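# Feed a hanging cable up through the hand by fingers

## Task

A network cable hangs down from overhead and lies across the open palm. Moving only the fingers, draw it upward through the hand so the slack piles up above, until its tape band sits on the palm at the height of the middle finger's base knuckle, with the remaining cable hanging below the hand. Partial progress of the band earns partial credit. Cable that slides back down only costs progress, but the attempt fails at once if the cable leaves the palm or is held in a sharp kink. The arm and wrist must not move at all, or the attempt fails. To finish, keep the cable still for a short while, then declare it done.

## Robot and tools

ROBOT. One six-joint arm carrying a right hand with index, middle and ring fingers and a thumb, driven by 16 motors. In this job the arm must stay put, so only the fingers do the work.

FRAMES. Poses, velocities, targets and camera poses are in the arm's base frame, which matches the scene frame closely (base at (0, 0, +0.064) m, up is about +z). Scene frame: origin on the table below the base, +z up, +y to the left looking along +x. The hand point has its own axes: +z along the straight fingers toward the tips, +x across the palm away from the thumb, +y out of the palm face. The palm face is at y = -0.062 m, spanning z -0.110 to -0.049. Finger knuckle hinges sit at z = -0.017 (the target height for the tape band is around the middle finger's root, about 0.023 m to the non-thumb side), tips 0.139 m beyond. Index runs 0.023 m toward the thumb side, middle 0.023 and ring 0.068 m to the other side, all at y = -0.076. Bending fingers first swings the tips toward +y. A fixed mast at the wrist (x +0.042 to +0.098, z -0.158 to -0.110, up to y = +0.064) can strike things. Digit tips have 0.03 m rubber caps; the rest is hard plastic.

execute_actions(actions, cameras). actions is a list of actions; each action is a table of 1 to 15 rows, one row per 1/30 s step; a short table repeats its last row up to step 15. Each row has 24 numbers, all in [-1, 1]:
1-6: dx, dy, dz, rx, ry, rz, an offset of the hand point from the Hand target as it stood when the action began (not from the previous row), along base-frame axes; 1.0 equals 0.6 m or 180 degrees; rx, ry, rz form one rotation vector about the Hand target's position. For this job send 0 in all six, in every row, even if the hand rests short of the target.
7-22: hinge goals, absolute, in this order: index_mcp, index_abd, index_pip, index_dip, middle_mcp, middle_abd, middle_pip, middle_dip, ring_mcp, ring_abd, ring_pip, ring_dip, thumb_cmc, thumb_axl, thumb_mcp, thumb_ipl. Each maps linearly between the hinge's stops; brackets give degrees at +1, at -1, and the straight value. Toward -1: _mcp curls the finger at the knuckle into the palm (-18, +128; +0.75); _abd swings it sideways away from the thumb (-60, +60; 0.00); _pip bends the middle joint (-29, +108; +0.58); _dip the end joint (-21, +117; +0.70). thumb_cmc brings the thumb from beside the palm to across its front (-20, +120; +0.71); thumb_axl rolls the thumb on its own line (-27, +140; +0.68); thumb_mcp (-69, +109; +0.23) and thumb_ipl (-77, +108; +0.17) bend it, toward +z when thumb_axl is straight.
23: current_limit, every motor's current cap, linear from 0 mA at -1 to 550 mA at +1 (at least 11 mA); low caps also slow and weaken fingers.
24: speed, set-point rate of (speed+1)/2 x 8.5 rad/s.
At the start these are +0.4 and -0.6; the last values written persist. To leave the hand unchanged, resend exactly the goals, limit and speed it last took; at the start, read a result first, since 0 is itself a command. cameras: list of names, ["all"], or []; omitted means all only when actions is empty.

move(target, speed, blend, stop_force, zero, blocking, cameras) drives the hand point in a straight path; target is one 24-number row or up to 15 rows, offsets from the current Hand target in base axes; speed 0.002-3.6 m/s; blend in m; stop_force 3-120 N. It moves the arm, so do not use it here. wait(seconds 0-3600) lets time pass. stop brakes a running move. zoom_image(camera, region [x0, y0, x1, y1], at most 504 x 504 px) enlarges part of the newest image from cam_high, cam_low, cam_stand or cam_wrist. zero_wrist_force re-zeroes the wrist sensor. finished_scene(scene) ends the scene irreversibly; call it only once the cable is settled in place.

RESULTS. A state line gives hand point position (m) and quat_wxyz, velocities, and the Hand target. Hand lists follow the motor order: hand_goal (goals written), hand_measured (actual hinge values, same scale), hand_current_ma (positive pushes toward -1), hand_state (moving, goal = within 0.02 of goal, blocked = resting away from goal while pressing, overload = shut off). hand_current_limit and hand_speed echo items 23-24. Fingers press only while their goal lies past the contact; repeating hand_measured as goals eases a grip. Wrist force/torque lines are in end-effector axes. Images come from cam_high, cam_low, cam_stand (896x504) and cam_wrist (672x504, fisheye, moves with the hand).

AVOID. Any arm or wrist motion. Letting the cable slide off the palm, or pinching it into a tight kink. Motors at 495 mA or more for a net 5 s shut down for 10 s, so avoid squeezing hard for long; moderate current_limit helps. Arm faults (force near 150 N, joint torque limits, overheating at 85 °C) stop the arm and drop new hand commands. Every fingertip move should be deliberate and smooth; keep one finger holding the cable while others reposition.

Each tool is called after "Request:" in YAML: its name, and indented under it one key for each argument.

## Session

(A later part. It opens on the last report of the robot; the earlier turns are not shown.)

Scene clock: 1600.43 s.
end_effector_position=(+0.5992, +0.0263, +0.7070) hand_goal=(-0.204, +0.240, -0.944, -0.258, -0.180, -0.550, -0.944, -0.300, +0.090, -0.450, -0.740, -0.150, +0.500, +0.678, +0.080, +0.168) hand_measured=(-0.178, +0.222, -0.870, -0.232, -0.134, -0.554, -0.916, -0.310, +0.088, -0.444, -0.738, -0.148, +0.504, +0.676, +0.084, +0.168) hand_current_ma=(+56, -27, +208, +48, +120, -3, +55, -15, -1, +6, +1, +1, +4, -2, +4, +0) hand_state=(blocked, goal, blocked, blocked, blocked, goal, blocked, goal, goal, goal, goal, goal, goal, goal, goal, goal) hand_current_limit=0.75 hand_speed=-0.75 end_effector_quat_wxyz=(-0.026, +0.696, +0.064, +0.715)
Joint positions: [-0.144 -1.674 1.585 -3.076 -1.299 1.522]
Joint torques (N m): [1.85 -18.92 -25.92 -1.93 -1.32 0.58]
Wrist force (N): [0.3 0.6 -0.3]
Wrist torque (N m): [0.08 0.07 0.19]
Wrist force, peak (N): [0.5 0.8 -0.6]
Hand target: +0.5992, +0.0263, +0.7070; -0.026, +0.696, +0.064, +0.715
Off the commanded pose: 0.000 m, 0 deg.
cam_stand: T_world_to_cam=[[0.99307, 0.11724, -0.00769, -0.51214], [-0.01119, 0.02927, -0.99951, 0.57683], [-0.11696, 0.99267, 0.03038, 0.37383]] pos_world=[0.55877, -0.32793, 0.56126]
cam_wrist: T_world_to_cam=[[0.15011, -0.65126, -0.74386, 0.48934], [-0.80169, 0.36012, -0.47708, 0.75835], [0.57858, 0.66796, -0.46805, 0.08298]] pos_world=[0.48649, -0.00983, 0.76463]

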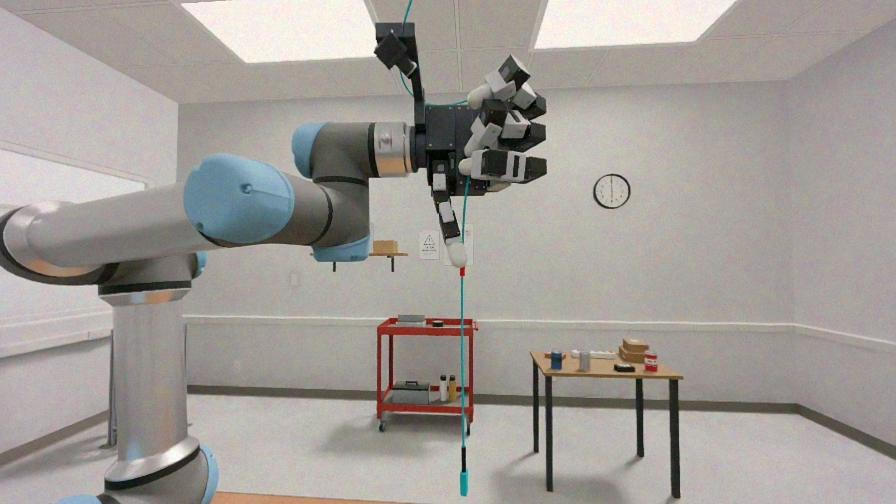

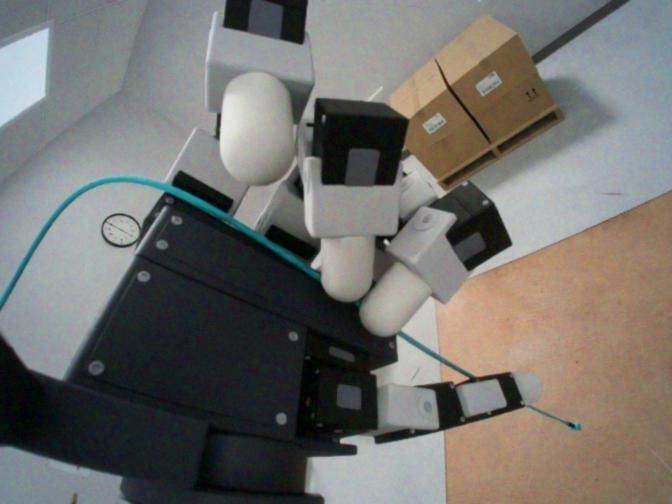

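Request:
execute_actions:
  actions:
    - [[0,0,0,0,0,0,-0.06,-0.1,-0.74,0.06,-0.18,-0.55,-0.945,-0.3,0.09,-0.45,-0.74,-0.15,0.5,0.678,0.079,0.168,0.75,-0.4]]
    - [[0,0,0,0,0,0,-0.02,-0.55,-0.76,0.0,-0.21,-0.55,-0.945,-0.245,0.09,-0.45,-0.74,-0.15,0.5,0.678,0.079,0.168,0.75,-0.6]]
    - [[0,0,0,0,0,0,-0.02,-0.55,-0.76,0.0,-0.235,-0.55,-0.945,-0.195,0.09,-0.45,-0.74,-0.15,0.5,0.678,0.079,0.168,0.75,-0.75]]
  cameras: ["cam_stand","cam_wrist"]

Request:
zoom_image:
  camera: "cam_stand"
  region: [410, 50, 570, 230]

Request:
zoom_image:
  camera: "cam_wrist"
  region: [120, 180, 480, 420]

Scene clock: 1610.27 s.
end_effector_position=(+0.5992, +0.0263, +0.7070) hand_goal=(-0.020, -0.550, -0.760, +0.000, -0.234, -0.550, -0.944, -0.194, +0.090, -0.450, -0.740, -0.150, +0.500, +0.678, +0.080, +0.168) hand_measured=(-0.022, -0.544, -0.758, +0.002, -0.216, -0.552, -0.930, -0.198, +0.088, -0.444, -0.738, -0.148, +0.504, +0.676, +0.084, +0.168) hand_current_ma=(-2, +5, +1, +2, +33, -1, +20, -5, -1, +6, +1, +1, +4, -2, +4, +0) hand_state=(goal, goal, goal, goal, goal, goal, goal, goal, goal, goal, goal, goal, goal, goal, goal, goal) hand_current_limit=0.75 hand_speed=-0.75 end_effector_quat_wxyz=(-0.026, +0.696, +0.064, +0.715)
Joint positions: [-0.144 -1.674 1.585 -3.076 -1.299 1.522]
Joint torques (N m): [1.91 -18.51 -25.44 -1.82 -1.31 0.45]
Wrist force (N): [0.4 0.5 -0.4]
Wrist torque (N m): [0.08 0.05 0.20]
Wrist force, peak (N): [0.7 0.5 -0.5]
Hand target: +0.5992, +0.0263, +0.7070; -0.026, +0.696, +0.064, +0.715
Off the commanded pose: 0.000 m, 0 deg.
cam_stand: T_world_to_cam=[[0.99307, 0.11724, -0.00769, -0.51214], [-0.01119, 0.02927, -0.99951, 0.57683], [-0.11696, 0.99267, 0.03038, 0.37383]] pos_world=[0.55877, -0.32793, 0.56126]
cam_wrist: T_world_to_cam=[[0.15011, -0.65126, -0.74386, 0.48934], [-0.80169, 0.36012, -0.47708, 0.75835], [0.57858, 0.66796, -0.46805, 0.08298]] pos_world=[0.48649, -0.00983, 0.76463]

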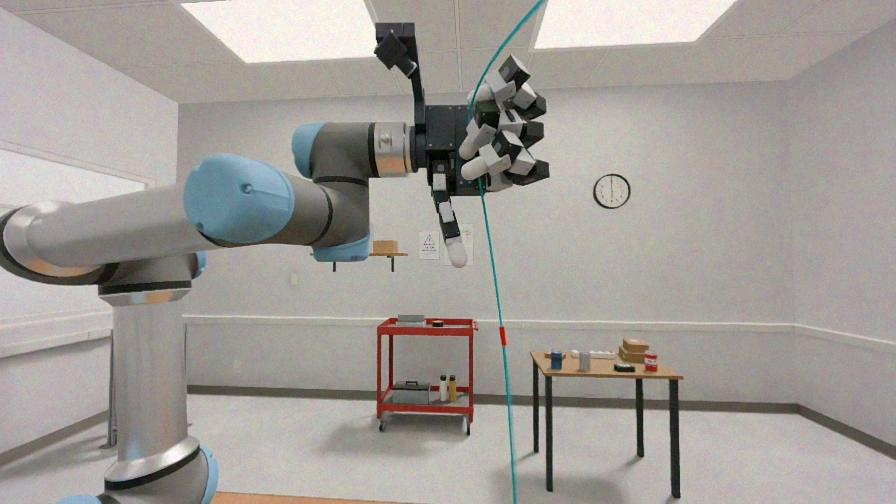

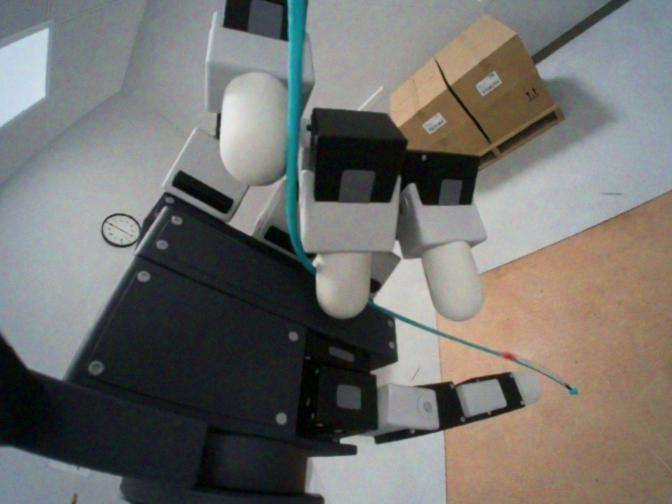

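Scaled by 2.800 from the camera's image (finer frame: 1280x720).

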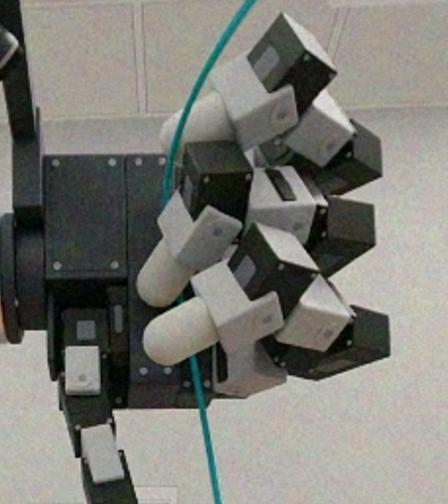

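Scaled by 1.400 from the camera's image (finer frame: 960x720).

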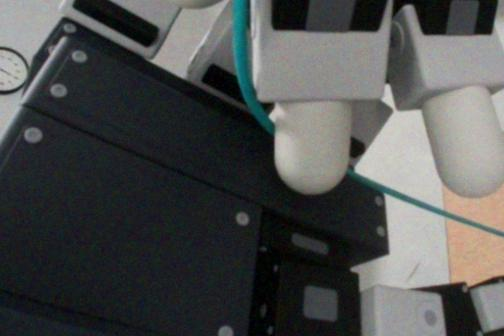

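Request:
execute_actions:
  actions: []
  cameras: ["cam_stand","cam_wrist","cam_low"]

Request:
zoom_image:
  camera: "cam_stand"
  region: [410, 50, 570, 230]

Request:
zoom_image:
  camera: "cam_wrist"
  region: [120, 180, 480, 420]

Scene clock: 1619.63 s.
end_effector_position=(+0.5992, +0.0263, +0.7070) hand_goal=(-0.020, -0.550, -0.760, +0.000, -0.234, -0.550, -0.944, -0.194, +0.090, -0.450, -0.740, -0.150, +0.500, +0.678, +0.080, +0.168) hand_measured=(-0.022, -0.544, -0.758, +0.002, -0.216, -0.552, -0.930, -0.198, +0.088, -0.444, -0.738, -0.148, +0.504, +0.676, +0.084, +0.168) hand_current_ma=(-2, +5, +1, +2, +33, -1, +20, -5, -1, +6, +1, +1, +4, -2, +4, +0) hand_state=(goal, goal, goal, goal, goal, goal, goal, goal, goal, goal, goal, goal, goal, goal, goal, goal) hand_current_limit=0.75 hand_speed=-0.75 end_effector_quat_wxyz=(-0.026, +0.696, +0.064, +0.715)
Joint positions: [-0.144 -1.674 1.585 -3.076 -1.299 1.522]
Joint velocities: within noise
Joint torques (N m): [1.26 -18.41 -25.91 -1.66 -1.45 0.4]
Wrist force (N): [0.5 0.6 -0.4]
Wrist torque (N m): [0.07 0.06 0.20]
Wrist force, peak (N): [0.6 0.8 -0.6]
Hand target: +0.5992, +0.0263, +0.7070; -0.026, +0.696, +0.064, +0.715
Off the commanded pose: 0.000 m, 0 deg.
camera_calibration:
cam_stand: T_world_to_cam=[[0.99307, 0.11724, -0.00769, -0.51214], [-0.01119, 0.02927, -0.99951, 0.57683], [-0.11696, 0.99267, 0.03038, 0.37383]] pos_world=[0.55877, -0.32793, 0.56126]
cam_wrist: T_world_to_cam=[[0.15011, -0.65126, -0.74386, 0.48934], [-0.80169, 0.36012, -0.47708, 0.75835], [0.57858, 0.66796, -0.46805, 0.08298]] pos_world=[0.48649, -0.00983, 0.76463]
Images, in order (width x height): cam_low 896x504, cam_stand 896x504, cam_wrist 672x504.

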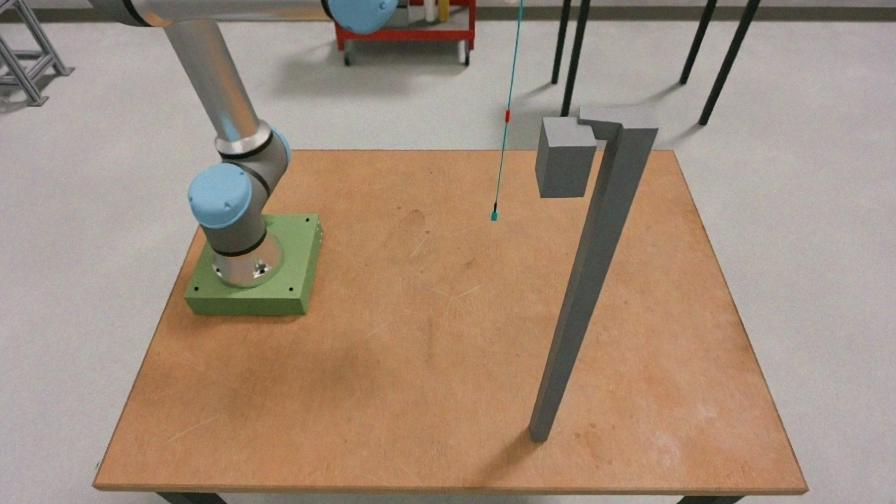

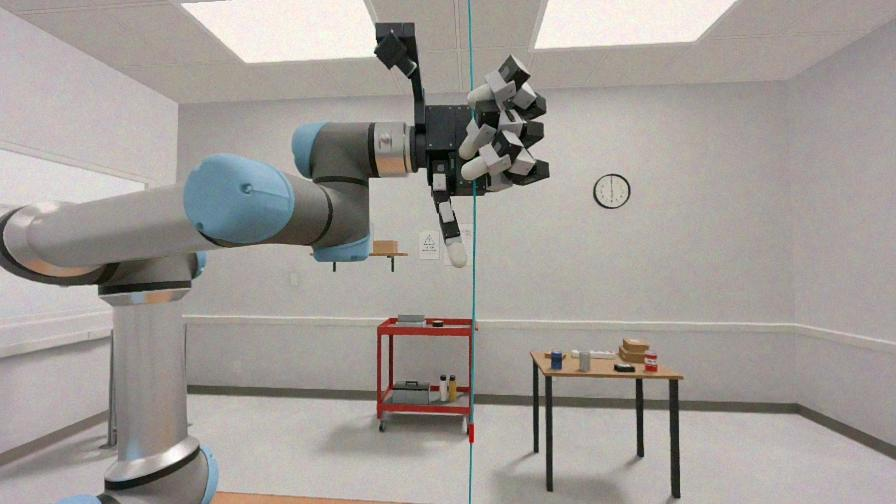

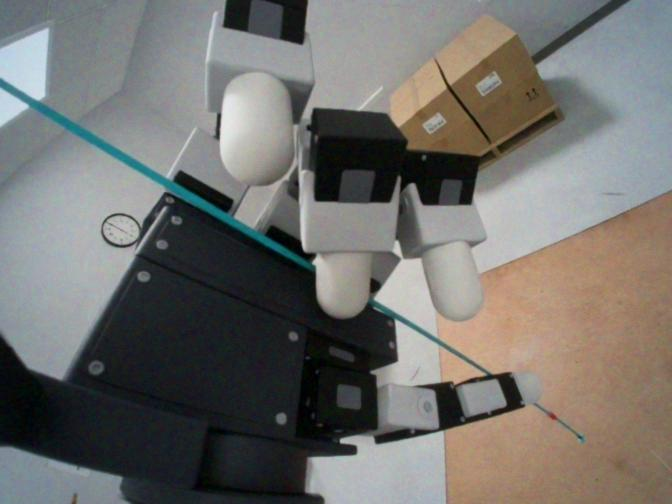

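Scaled by 2.800 from the camera's image (finer frame: 1280x720).

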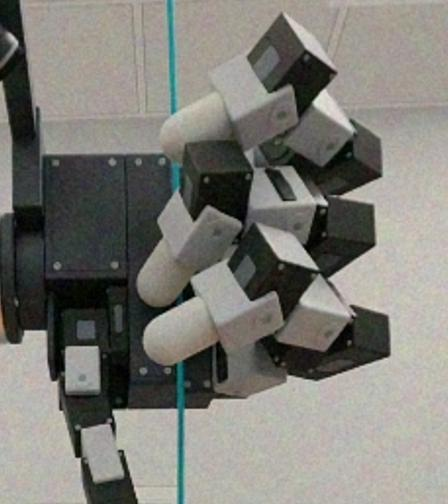

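Scaled by 1.400 from the camera's image (finer frame: 960x720).

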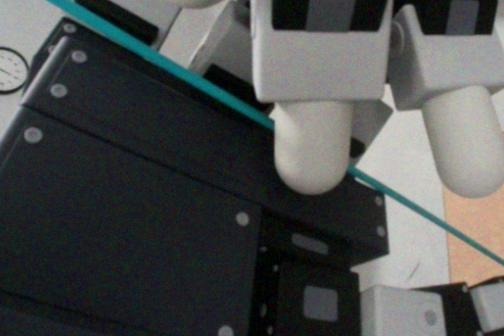

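Request:
execute_actions:
  actions:
    - [[0,0,0,0,0,0,-0.02,-0.55,-0.76,0.0,-0.1,-0.55,-0.72,0.05,0.05,-0.55,-0.74,-0.08,0.5,0.678,0.079,0.168,0.75,-0.5]]
    - [[0,0,0,0,0,0,-0.02,-0.55,-0.76,0.0,-0.02,-0.55,-0.76,0.0,-0.02,-0.55,-0.76,0.0,0.5,0.678,0.079,0.168,0.75,-0.5]]
    - [[0,0,0,0,0,0,-0.02,-0.55,-0.76,0.0,-0.02,-0.55,-0.76,0.0,-0.02,-0.55,-0.76,0.0,0.5,0.678,0.079,0.168,0.75,-0.5]]
  cameras: ["cam_stand","cam_wrist"]

Request:
zoom_image:
  camera: "cam_stand"
  region: [410, 50, 570, 230]

Request:
zoom_image:
  camera: "cam_wrist"
  region: [120, 180, 480, 420]

Scene clock: 1642.10 s.
end_effector_position=(+0.5992, +0.0263, +0.7070) hand_goal=(-0.020, -0.550, -0.760, +0.000, -0.020, -0.550, -0.760, +0.000, -0.020, -0.550, -0.760, +0.000, +0.500, +0.678, +0.080, +0.168) hand_measured=(-0.022, -0.544, -0.758, +0.002, -0.022, -0.552, -0.758, +0.002, -0.018, -0.544, -0.758, -0.002, +0.504, +0.676, +0.084, +0.168) hand_current_ma=(-2, +5, +1, +2, -2, -1, +1, +2, +2, +6, +1, -2, +4, -2, +4, +0) hand_state=(goal, goal, goal, goal, goal, goal, goal, goal, goal, goal, goal, goal, goal, goal, goal, goal) hand_current_limit=0.75 hand_speed=-0.50 end_effector_quat_wxyz=(-0.026, +0.696, +0.064, +0.715)
Joint positions: [-0.144 -1.674 1.585 -3.076 -1.299 1.522]
Joint torques (N m): [1.38 -17.53 -26.06 -1.53 -1.92 0.48]
Wrist force (N): [0.4 0.5 -0.4]
Wrist torque (N m): [0.07 0.06 0.19]
Wrist force, peak (N): [0.8 0.6 -0.4]
Hand target: +0.5992, +0.0263, +0.7070; -0.026, +0.696, +0.064, +0.715
Off the commanded pose: 0.000 m, 0 deg.
cam_stand: T_world_to_cam=[[0.99307, 0.11724, -0.00769, -0.51214], [-0.01119, 0.02927, -0.99951, 0.57683], [-0.11696, 0.99267, 0.03038, 0.37383]] pos_world=[0.55877, -0.32793, 0.56126]
cam_wrist: T_world_to_cam=[[0.15011, -0.65126, -0.74386, 0.48934], [-0.80169, 0.36012, -0.47708, 0.75835], [0.57858, 0.66796, -0.46805, 0.08298]] pos_world=[0.48649, -0.00983, 0.76463]

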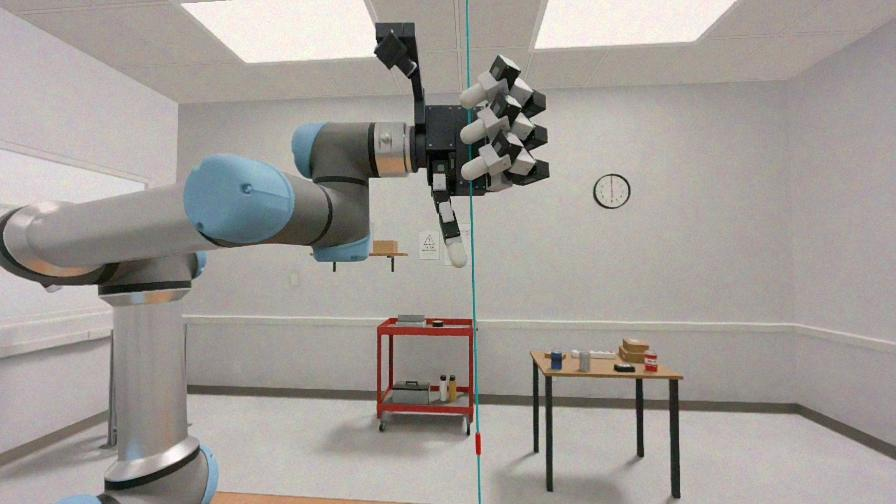

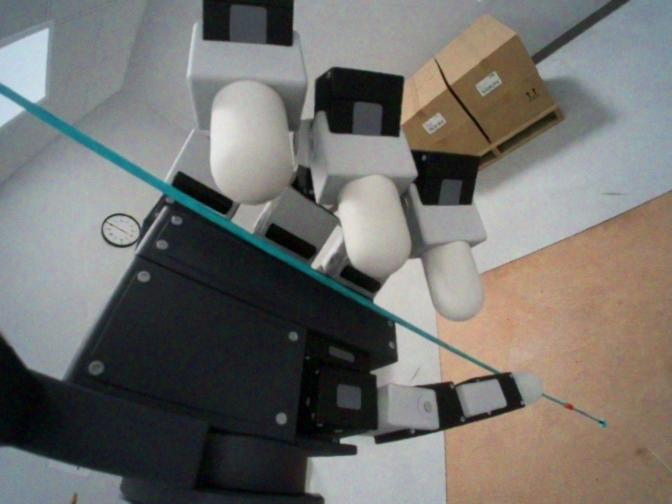

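Scaled by 2.800 from the camera's image (finer frame: 1280x720).

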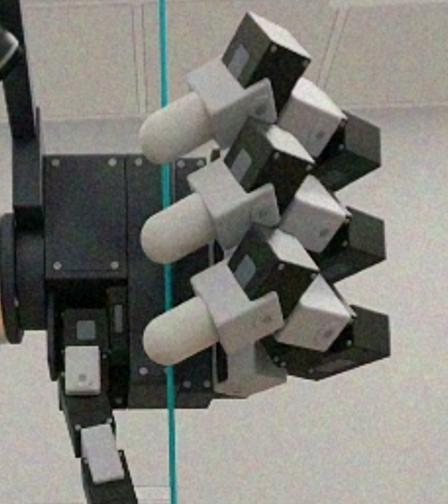

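Scaled by 1.400 from the camera's image (finer frame: 960x720).

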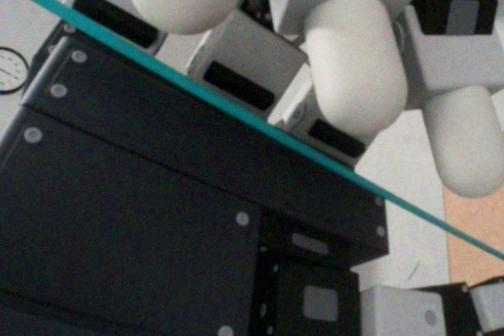

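Request:
execute_actions:
  actions:
    - [[0,0,0,0,0,0,0.03,-0.55,-0.76,-0.07,0.022,-0.55,-0.76,-0.055,0.024,-0.55,-0.76,-0.058,0.5,0.678,0.079,0.168,0.75,-0.5]]
    - [[0,0,0,0,0,0,-0.166,-0.55,-0.94,-0.325,-0.174,-0.55,-0.94,-0.31,-0.172,-0.55,-0.94,-0.314,0.5,0.678,0.079,0.168,0.75,-0.6]]
    - [[0,0,0,0,0,0,-0.166,-0.55,-0.94,-0.325,-0.174,-0.55,-0.94,-0.31,-0.172,-0.55,-0.94,-0.314,0.5,0.678,0.079,0.168,0.75,-0.65]]
    - [[0,0,0,0,0,0,-0.205,-0.55,-0.94,-0.25,-0.212,-0.55,-0.94,-0.235,-0.21,-0.55,-0.94,-0.24,0.5,0.678,0.079,0.168,0.75,-0.8]]
    - [[0,0,0,0,0,0,-0.225,-0.55,-0.94,-0.208,-0.232,-0.55,-0.94,-0.195,-0.23,-0.55,-0.94,-0.2,0.5,0.678,0.079,0.168,0.75,-0.8]]
  cameras: ["cam_stand","cam_wrist"]

Request:
zoom_image:
  camera: "cam_stand"
  region: [410, 50, 570, 230]

Request:
zoom_image:
  camera: "cam_wrist"
  region: [120, 180, 480, 420]

Scene clock: 1653.63 s.
end_effector_position=(+0.5992, +0.0263, +0.7070) hand_goal=(-0.224, -0.550, -0.940, -0.208, -0.232, -0.550, -0.940, -0.194, -0.230, -0.550, -0.940, -0.200, +0.500, +0.678, +0.080, +0.168) hand_measured=(-0.212, -0.552, -0.936, -0.212, -0.214, -0.554, -0.932, -0.200, -0.210, -0.552, -0.932, -0.206, +0.504, +0.676, +0.084, +0.168) hand_current_ma=(+17, -2, +3, -5, +34, -3, +11, -6, +38, -2, +10, -6, +4, -2, +4, +0) hand_state=(goal, goal, goal, goal, goal, goal, goal, goal, blocked, goal, goal, goal, goal, goal, goal, goal) hand_current_limit=0.75 hand_speed=-0.80 end_effector_quat_wxyz=(-0.026, +0.696, +0.064, +0.715)
Joint positions: [-0.144 -1.674 1.585 -3.076 -1.299 1.522]
Joint torques (N m): [1.04 -16.75 -27.28 -1.21 -1.8 0.35]
Wrist force (N): [0.6 0.4 -0.5]
Wrist torque (N m): [0.06 0.06 0.21]
Wrist force, peak (N): [0.5 0.6 -1.0]
Hand target: +0.5992, +0.0263, +0.7070; -0.026, +0.696, +0.064, +0.715
Off the commanded pose: 0.000 m, 0 deg.
cam_stand: T_world_to_cam=[[0.99307, 0.11724, -0.00769, -0.51214], [-0.01119, 0.02927, -0.99951, 0.57683], [-0.11696, 0.99267, 0.03038, 0.37383]] pos_world=[0.55877, -0.32793, 0.56126]
cam_wrist: T_world_to_cam=[[0.15011, -0.65126, -0.74386, 0.48934], [-0.80169, 0.36012, -0.47708, 0.75835], [0.57858, 0.66796, -0.46805, 0.08298]] pos_world=[0.48649, -0.00983, 0.76463]

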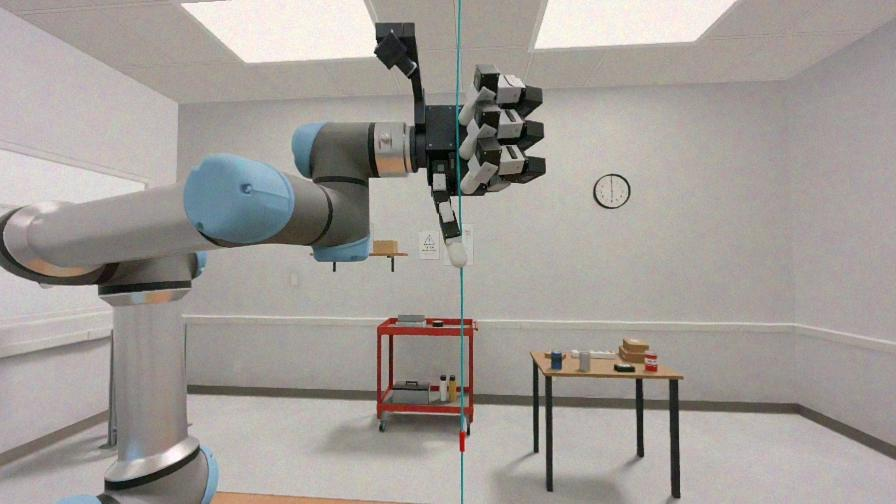

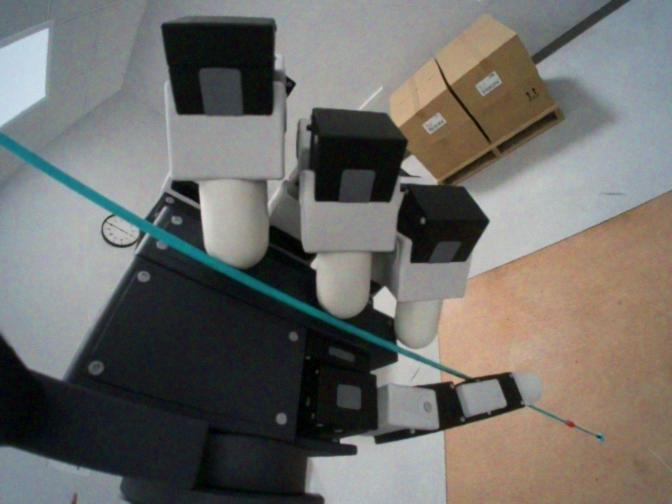

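Scaled by 2.800 from the camera's image (finer frame: 1280x720).

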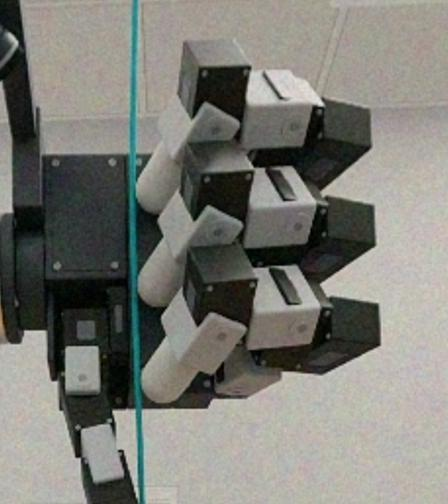

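Scaled by 1.400 from the camera's image (finer frame: 960x720).

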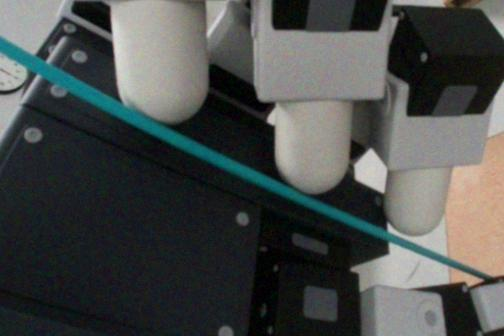

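Request:
execute_actions:
  actions:
    - [[0,0,0,0,0,0,-0.18,-0.55,-0.94,-0.298,-0.188,-0.55,-0.94,-0.282,-0.184,-0.55,-0.94,-0.29,0.5,0.678,0.079,0.168,0.75,-0.7]]
    - [[0,0,0,0,0,0,-0.18,-0.55,-0.94,-0.298,0.0,-0.55,-0.72,-0.03,-0.184,-0.55,-0.94,-0.29,0.5,0.678,0.079,0.168,0.75,-0.5]]
    - [[0,0,0,0,0,0,-0.18,-0.55,-0.94,-0.298,-0.1,-0.55,-0.75,0.12,-0.184,-0.55,-0.94,-0.29,0.5,0.678,0.079,0.168,0.75,-0.5]]
  cameras: ["cam_stand","cam_wrist"]

Request:
zoom_image:
  camera: "cam_stand"
  region: [410, 50, 570, 230]

Request:
zoom_image:
  camera: "cam_wrist"
  region: [120, 180, 480, 420]

Scene clock: 1668.70 s.
end_effector_position=(+0.5992, +0.0263, +0.7070) hand_goal=(-0.180, -0.550, -0.940, -0.298, -0.100, -0.550, -0.750, +0.120, -0.184, -0.550, -0.940, -0.290, +0.500, +0.678, +0.080, +0.168) hand_measured=(-0.180, -0.552, -0.936, -0.286, -0.098, -0.552, -0.748, +0.118, -0.182, -0.552, -0.930, -0.270, +0.504, +0.676, +0.084, +0.168) hand_current_ma=(+0, -2, +4, +18, +2, -1, +1, -2, +2, -2, +15, +34, +4, -2, +4, +0) hand_state=(goal, goal, goal, goal, goal, goal, goal, goal, goal, goal, goal, goal, goal, goal, goal, goal) hand_current_limit=0.75 hand_speed=-0.50 end_effector_quat_wxyz=(-0.026, +0.696, +0.064, +0.715)
Joint positions: [-0.144 -1.674 1.585 -3.076 -1.299 1.522]
Joint torques (N m): [0.27 -16.19 -27.55 -1.23 -1.82 0.39]
Wrist force (N): [0.4 0.6 -0.5]
Wrist torque (N m): [0.09 0.07 0.21]
Wrist force, peak (N): [0.8 0.7 -0.5]
Hand target: +0.5992, +0.0263, +0.7070; -0.026, +0.696, +0.064, +0.715
Off the commanded pose: 0.000 m, 0 deg.
cam_stand: T_world_to_cam=[[0.99307, 0.11724, -0.00769, -0.51214], [-0.01119, 0.02927, -0.99951, 0.57683], [-0.11696, 0.99267, 0.03038, 0.37383]] pos_world=[0.55877, -0.32793, 0.56126]
cam_wrist: T_world_to_cam=[[0.15011, -0.65126, -0.74386, 0.48934], [-0.80169, 0.36012, -0.47708, 0.75835], [0.57858, 0.66796, -0.46805, 0.08298]] pos_world=[0.48649, -0.00983, 0.76463]

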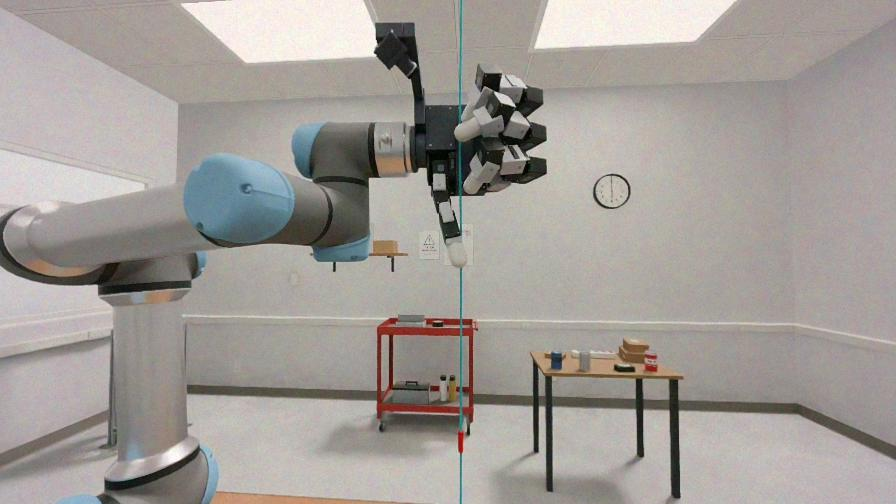

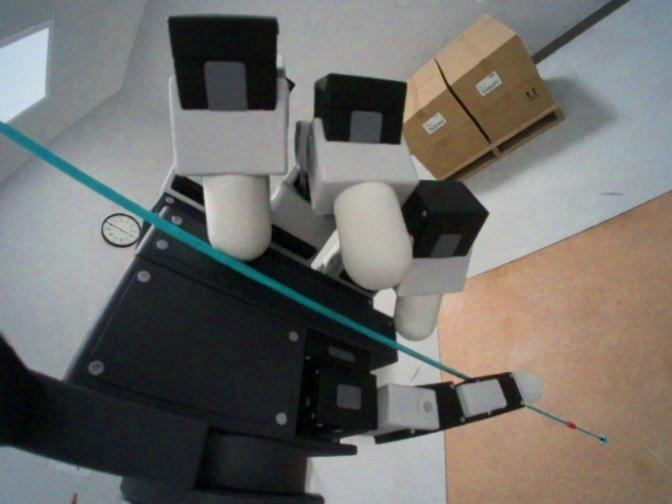

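Scaled by 2.800 from the camera's image (finer frame: 1280x720).

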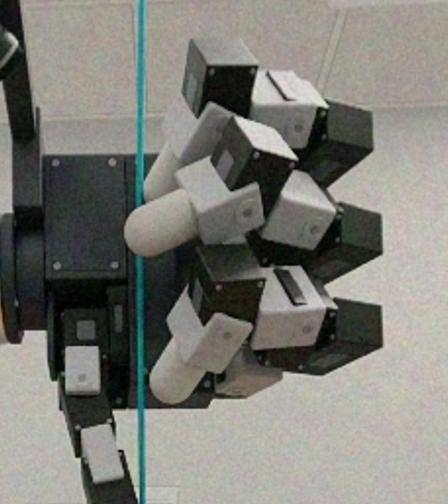

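Scaled by 1.400 from the camera's image (finer frame: 960x720).

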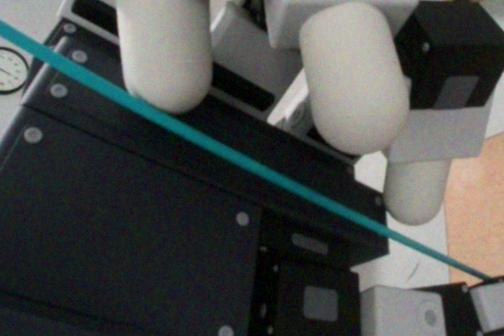

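Request:
execute_actions:
  actions:
    - [[0,0,0,0,0,0,-0.18,-0.55,-0.94,-0.298,-0.31,-0.55,-0.94,-0.042,-0.184,-0.55,-0.94,-0.29,0.5,0.678,0.079,0.168,0.75,-0.65]]
    - [[0,0,0,0,0,0,-0.18,-0.55,-0.94,-0.298,-0.31,-0.55,-0.94,-0.042,-0.184,-0.55,-0.94,-0.29,0.5,0.678,0.079,0.168,0.75,-0.65]]
    - [[0,0,0,0,0,0,-0.18,-0.55,-0.94,-0.298,-0.31,-0.55,-0.94,-0.042,0.0,-0.55,-0.72,-0.03,0.5,0.678,0.079,0.168,0.75,-0.5]]
    - [[0,0,0,0,0,0,-0.18,-0.55,-0.94,-0.298,-0.31,-0.55,-0.94,-0.042,-0.1,-0.55,-0.75,0.11,0.5,0.678,0.079,0.168,0.75,-0.5]]
    - [[0,0,0,0,0,0,-0.18,-0.55,-0.94,-0.298,-0.31,-0.55,-0.94,-0.042,-0.294,-0.55,-0.94,-0.075,0.5,0.678,0.079,0.168,0.75,-0.65]]
    - [[0,0,0,0,0,0,-0.18,-0.55,-0.94,-0.298,-0.31,-0.55,-0.94,-0.042,-0.294,-0.55,-0.94,-0.075,0.5,0.678,0.079,0.168,0.75,-0.65]]
  cameras: ["cam_stand","cam_wrist"]

Request:
zoom_image:
  camera: "cam_stand"
  region: [410, 50, 570, 230]

Request:
zoom_image:
  camera: "cam_wrist"
  region: [120, 180, 480, 420]

Scene clock: 1681.43 s.
end_effector_position=(+0.5992, +0.0263, +0.7070) hand_goal=(-0.180, -0.550, -0.940, -0.298, -0.310, -0.550, -0.940, -0.042, -0.294, -0.550, -0.940, -0.074, +0.500, +0.678, +0.080, +0.168) hand_measured=(-0.180, -0.552, -0.936, -0.286, -0.272, -0.552, -0.912, -0.032, -0.266, -0.552, -0.910, -0.054, +0.504, +0.676, +0.084, +0.168) hand_current_ma=(+0, -2, +4, +18, +94, -1, +55, +12, +61, -1, +58, +34, +4, -2, +4, +0) hand_state=(goal, goal, goal, goal, blocked, goal, blocked, goal, blocked, goal, blocked, goal, goal, goal, goal, goal) hand_current_limit=0.75 hand_speed=-0.65 end_effector_quat_wxyz=(-0.026, +0.696, +0.064, +0.715)
Joint positions: [-0.144 -1.674 1.585 -3.076 -1.299 1.522]
Joint torques (N m): [0.08 -15.71 -27.82 -1.13 -1.6 0.38]
Wrist force (N): [1.6 0.7 -0.2]
Wrist torque (N m): [0.06 0.00 0.28]
Wrist force, peak (N): [2.2 0.7 -0.6]
Hand target: +0.5992, +0.0263, +0.7070; -0.026, +0.696, +0.064, +0.715
Off the commanded pose: 0.000 m, 0 deg.
cam_stand: T_world_to_cam=[[0.99307, 0.11724, -0.00769, -0.51214], [-0.01119, 0.02927, -0.99951, 0.57683], [-0.11696, 0.99267, 0.03038, 0.37383]] pos_world=[0.55877, -0.32793, 0.56126]
cam_wrist: T_world_to_cam=[[0.15011, -0.65126, -0.74386, 0.48934], [-0.80169, 0.36012, -0.47708, 0.75835], [0.57858, 0.66796, -0.46805, 0.08298]] pos_world=[0.48649, -0.00983, 0.76463]

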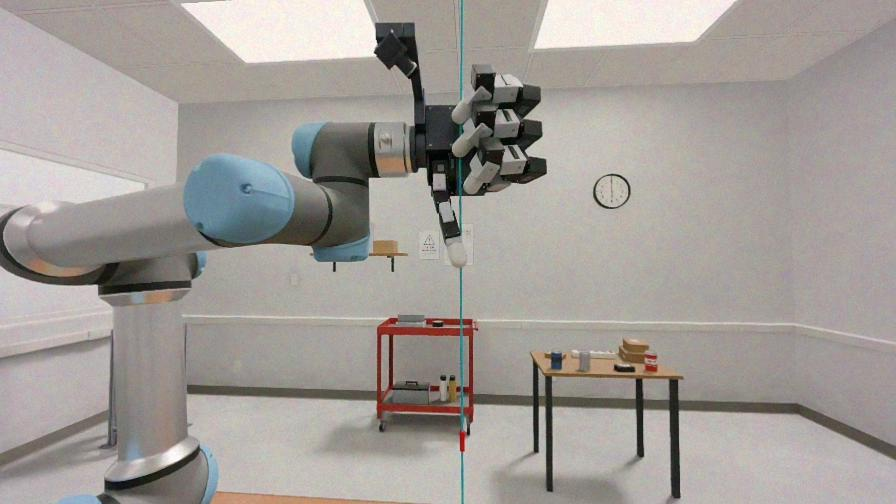

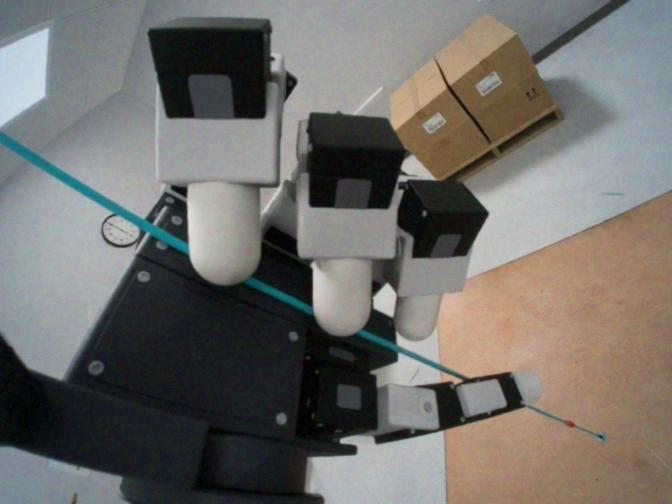

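Scaled by 2.800 from the camera's image (finer frame: 1280x720).

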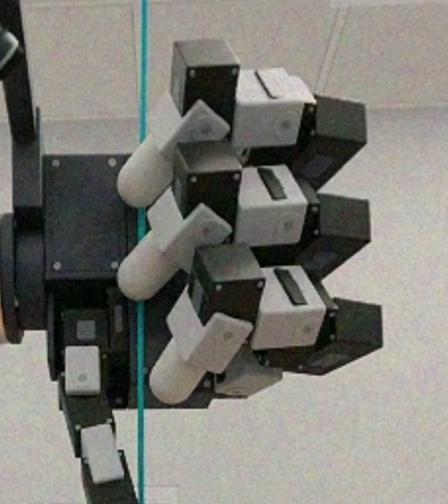

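Scaled by 1.400 from the camera's image (finer frame: 960x720).

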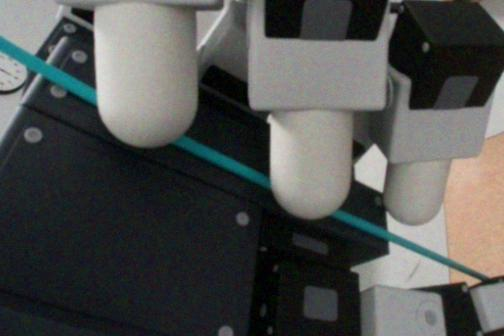

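Request:
execute_actions:
  actions:
    - [[0,0,0,0,0,0,0.0,-0.55,-0.72,-0.03,-0.31,-0.55,-0.94,-0.042,-0.294,-0.55,-0.94,-0.075,0.5,0.678,0.079,0.168,0.75,-0.5]]
    - [[0,0,0,0,0,0,-0.1,-0.55,-0.75,0.11,-0.31,-0.55,-0.94,-0.042,-0.294,-0.55,-0.94,-0.075,0.5,0.678,0.079,0.168,0.75,-0.5]]
    - [[0,0,0,0,0,0,-0.305,-0.55,-0.94,-0.05,-0.31,-0.55,-0.94,-0.042,-0.294,-0.55,-0.94,-0.075,0.5,0.678,0.079,0.168,0.75,-0.65]]
    - [[0,0,0,0,0,0,-0.305,-0.55,-0.94,-0.05,-0.31,-0.55,-0.94,-0.042,-0.294,-0.55,-0.94,-0.075,0.5,0.678,0.079,0.168,0.75,-0.65]]
    - [[0,0,0,0,0,0,-0.265,-0.55,-0.945,-0.135,-0.27,-0.55,-0.945,-0.125,-0.254,-0.55,-0.945,-0.155,0.5,0.678,0.079,0.168,0.75,-0.8]]
    - [[0,0,0,0,0,0,-0.265,-0.55,-0.945,-0.135,-0.27,-0.55,-0.945,-0.125,-0.254,-0.55,-0.945,-0.155,0.5,0.678,0.079,0.168,0.75,-0.8]]
  cameras: ["cam_stand","cam_wrist"]

Request:
zoom_image:
  camera: "cam_stand"
  region: [410, 50, 570, 230]

Request:
zoom_image:
  camera: "cam_wrist"
  region: [120, 180, 480, 420]

Scene clock: 1693.70 s.
end_effector_position=(+0.5992, +0.0263, +0.7070) hand_goal=(-0.264, -0.550, -0.944, -0.134, -0.270, -0.550, -0.944, -0.124, -0.254, -0.550, -0.944, -0.154, +0.500, +0.678, +0.080, +0.168) hand_measured=(-0.246, -0.550, -0.910, -0.106, -0.248, -0.550, -0.906, -0.098, -0.234, -0.550, -0.908, -0.120, +0.504, +0.676, +0.084, +0.168) hand_current_ma=(+33, +0, +71, +56, +44, +0, +83, +53, +38, +0, +75, +75, +4, -2, +4, +0) hand_state=(goal, goal, blocked, blocked, blocked, goal, blocked, blocked, goal, goal, blocked, blocked, goal, goal, goal, goal) hand_current_limit=0.75 hand_speed=-0.80 end_effector_quat_wxyz=(-0.026, +0.696, +0.064, +0.715)
Joint positions: [-0.144 -1.674 1.585 -3.076 -1.299 1.522]
Joint torques (N m): [-0.89 -15.49 -28.57 -0.93 -1.5 0.33]
Wrist force (N): [3.2 0.8 -0.2]
Wrist torque (N m): [0.08 -0.11 0.41]
Wrist force, peak (N): [4.4 1.0 -0.6]
Hand target: +0.5992, +0.0263, +0.7070; -0.026, +0.696, +0.064, +0.715
Off the commanded pose: 0.000 m, 0 deg.
cam_stand: T_world_to_cam=[[0.99307, 0.11724, -0.00769, -0.51214], [-0.01119, 0.02927, -0.99951, 0.57683], [-0.11696, 0.99267, 0.03038, 0.37383]] pos_world=[0.55877, -0.32793, 0.56126]
cam_wrist: T_world_to_cam=[[0.15011, -0.65126, -0.74386, 0.48934], [-0.80169, 0.36012, -0.47708, 0.75835], [0.57858, 0.66796, -0.46805, 0.08298]] pos_world=[0.48649, -0.00983, 0.76463]

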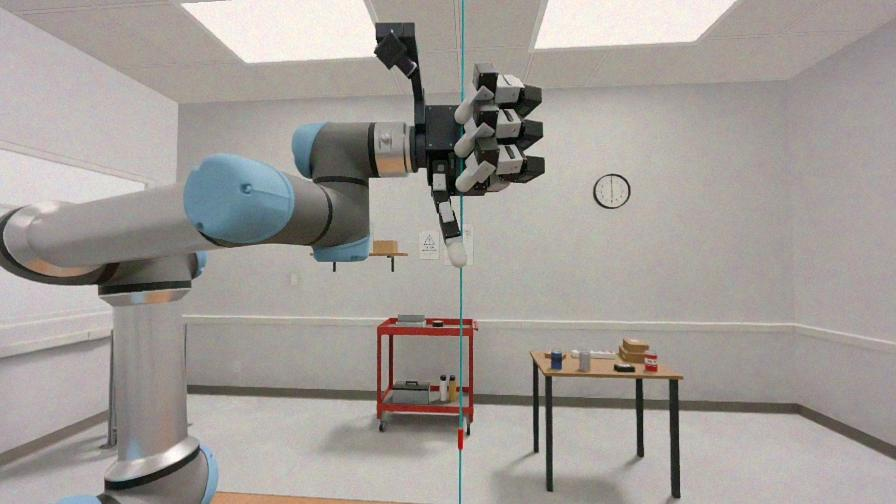

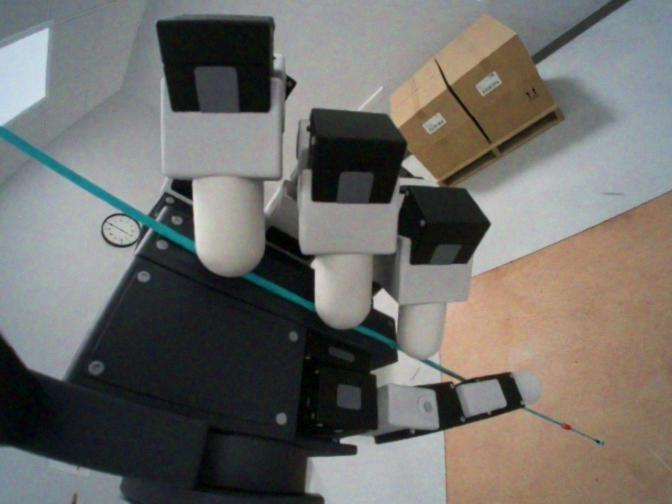

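Scaled by 2.800 from the camera's image (finer frame: 1280x720).

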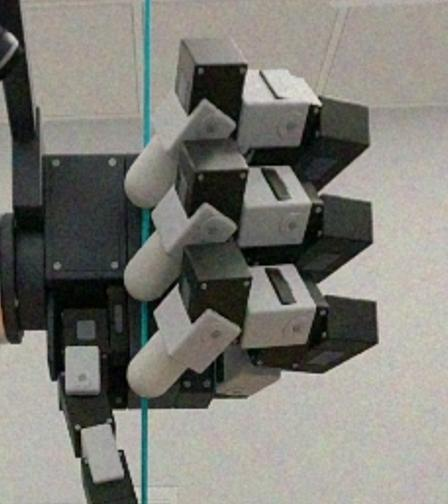

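Scaled by 1.400 from the camera's image (finer frame: 960x720).

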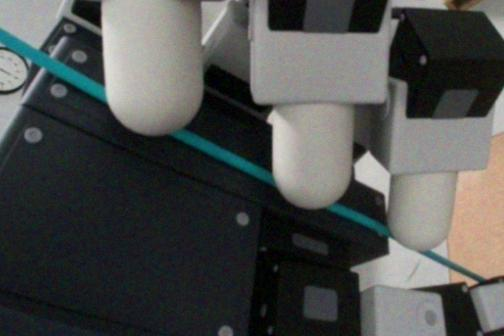

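Request:
execute_actions:
  actions:
    - [[0,0,0,0,0,0,-0.251,0.19,-0.945,-0.163,-0.247,0.23,-0.945,-0.171,-0.231,0.28,-0.945,-0.201,0.5,0.678,0.079,0.168,0.75,-0.7]]
    - [[0,0,0,0,0,0,-0.251,0.19,-0.945,-0.163,-0.247,0.23,-0.945,-0.171,-0.231,0.28,-0.945,-0.201,0.5,0.678,0.079,0.168,0.75,-0.7]]
  cameras: ["cam_stand","cam_wrist"]

Request:
zoom_image:
  camera: "cam_stand"
  region: [410, 50, 570, 230]

Request:
zoom_image:
  camera: "cam_wrist"
  region: [120, 180, 480, 420]

Scene clock: 1701.77 s.
end_effector_position=(+0.5992, +0.0263, +0.7070) hand_goal=(-0.250, +0.190, -0.944, -0.162, -0.246, +0.230, -0.944, -0.170, -0.230, +0.280, -0.944, -0.200, +0.500, +0.678, +0.080, +0.168) hand_measured=(-0.206, +0.178, -0.876, -0.138, -0.200, +0.192, -0.874, -0.140, -0.186, +0.256, -0.878, -0.174, +0.504, +0.676, +0.084, +0.168) hand_current_ma=(+110, -16, +183, +47, +118, -71, +193, +60, +114, -38, +177, +51, +4, -2, +4, +0) hand_state=(blocked, goal, blocked, blocked, blocked, blocked, blocked, blocked, blocked, blocked, blocked, blocked, goal, goal, goal, goal) hand_current_limit=0.75 hand_speed=-0.70 end_effector_quat_wxyz=(-0.026, +0.696, +0.064, +0.715)
Joint positions: [-0.144 -1.674 1.585 -3.076 -1.299 1.522]
Joint torques (N m): [-0.89 -15.28 -28.26 -0.78 -1.62 0.35]
Wrist force (N): [0.2 0.5 -0.7]
Wrist torque (N m): [0.09 0.09 0.20]
Wrist force, peak (N): [4.5 1.0 -0.7]
Hand target: +0.5992, +0.0263, +0.7070; -0.026, +0.696, +0.064, +0.715
Off the commanded pose: 0.000 m, 0 deg.
cam_stand: T_world_to_cam=[[0.99307, 0.11724, -0.00769, -0.51214], [-0.01119, 0.02927, -0.99951, 0.57683], [-0.11696, 0.99267, 0.03038, 0.37383]] pos_world=[0.55877, -0.32793, 0.56126]
cam_wrist: T_world_to_cam=[[0.15011, -0.65126, -0.74386, 0.48934], [-0.80169, 0.36012, -0.47708, 0.75835], [0.57858, 0.66796, -0.46805, 0.08298]] pos_world=[0.48649, -0.00983, 0.76463]

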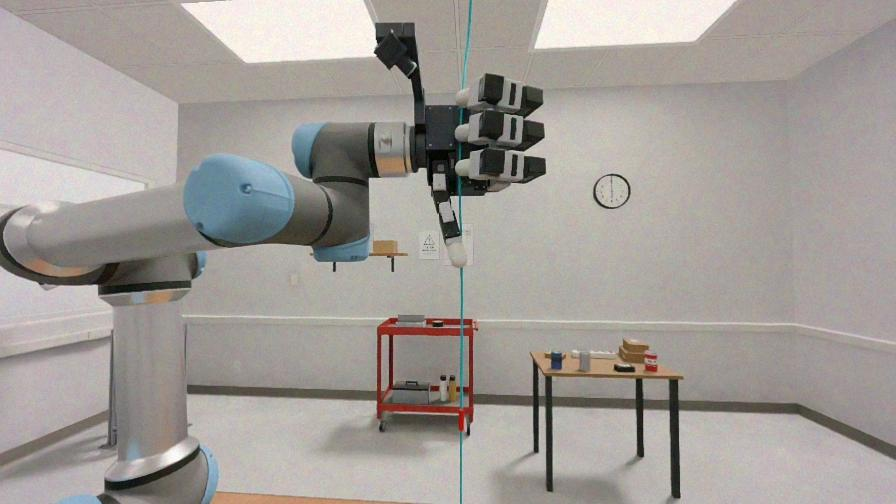

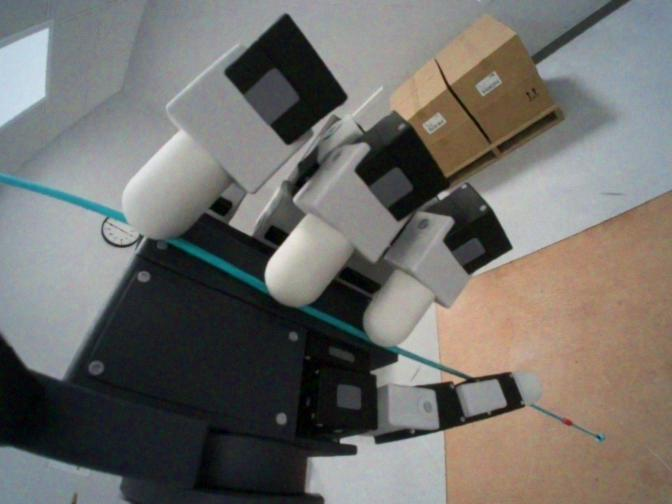

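Scaled by 2.800 from the camera's image (finer frame: 1280x720).

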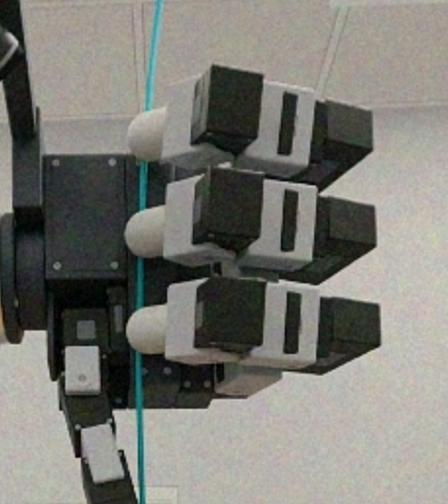

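Scaled by 1.400 from the camera's image (finer frame: 960x720).

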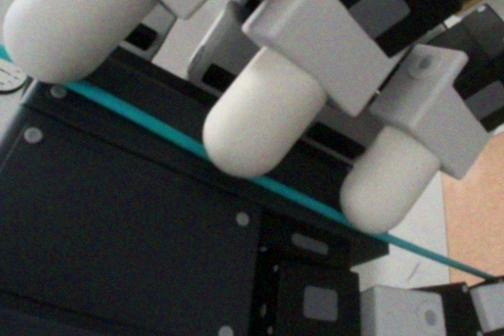

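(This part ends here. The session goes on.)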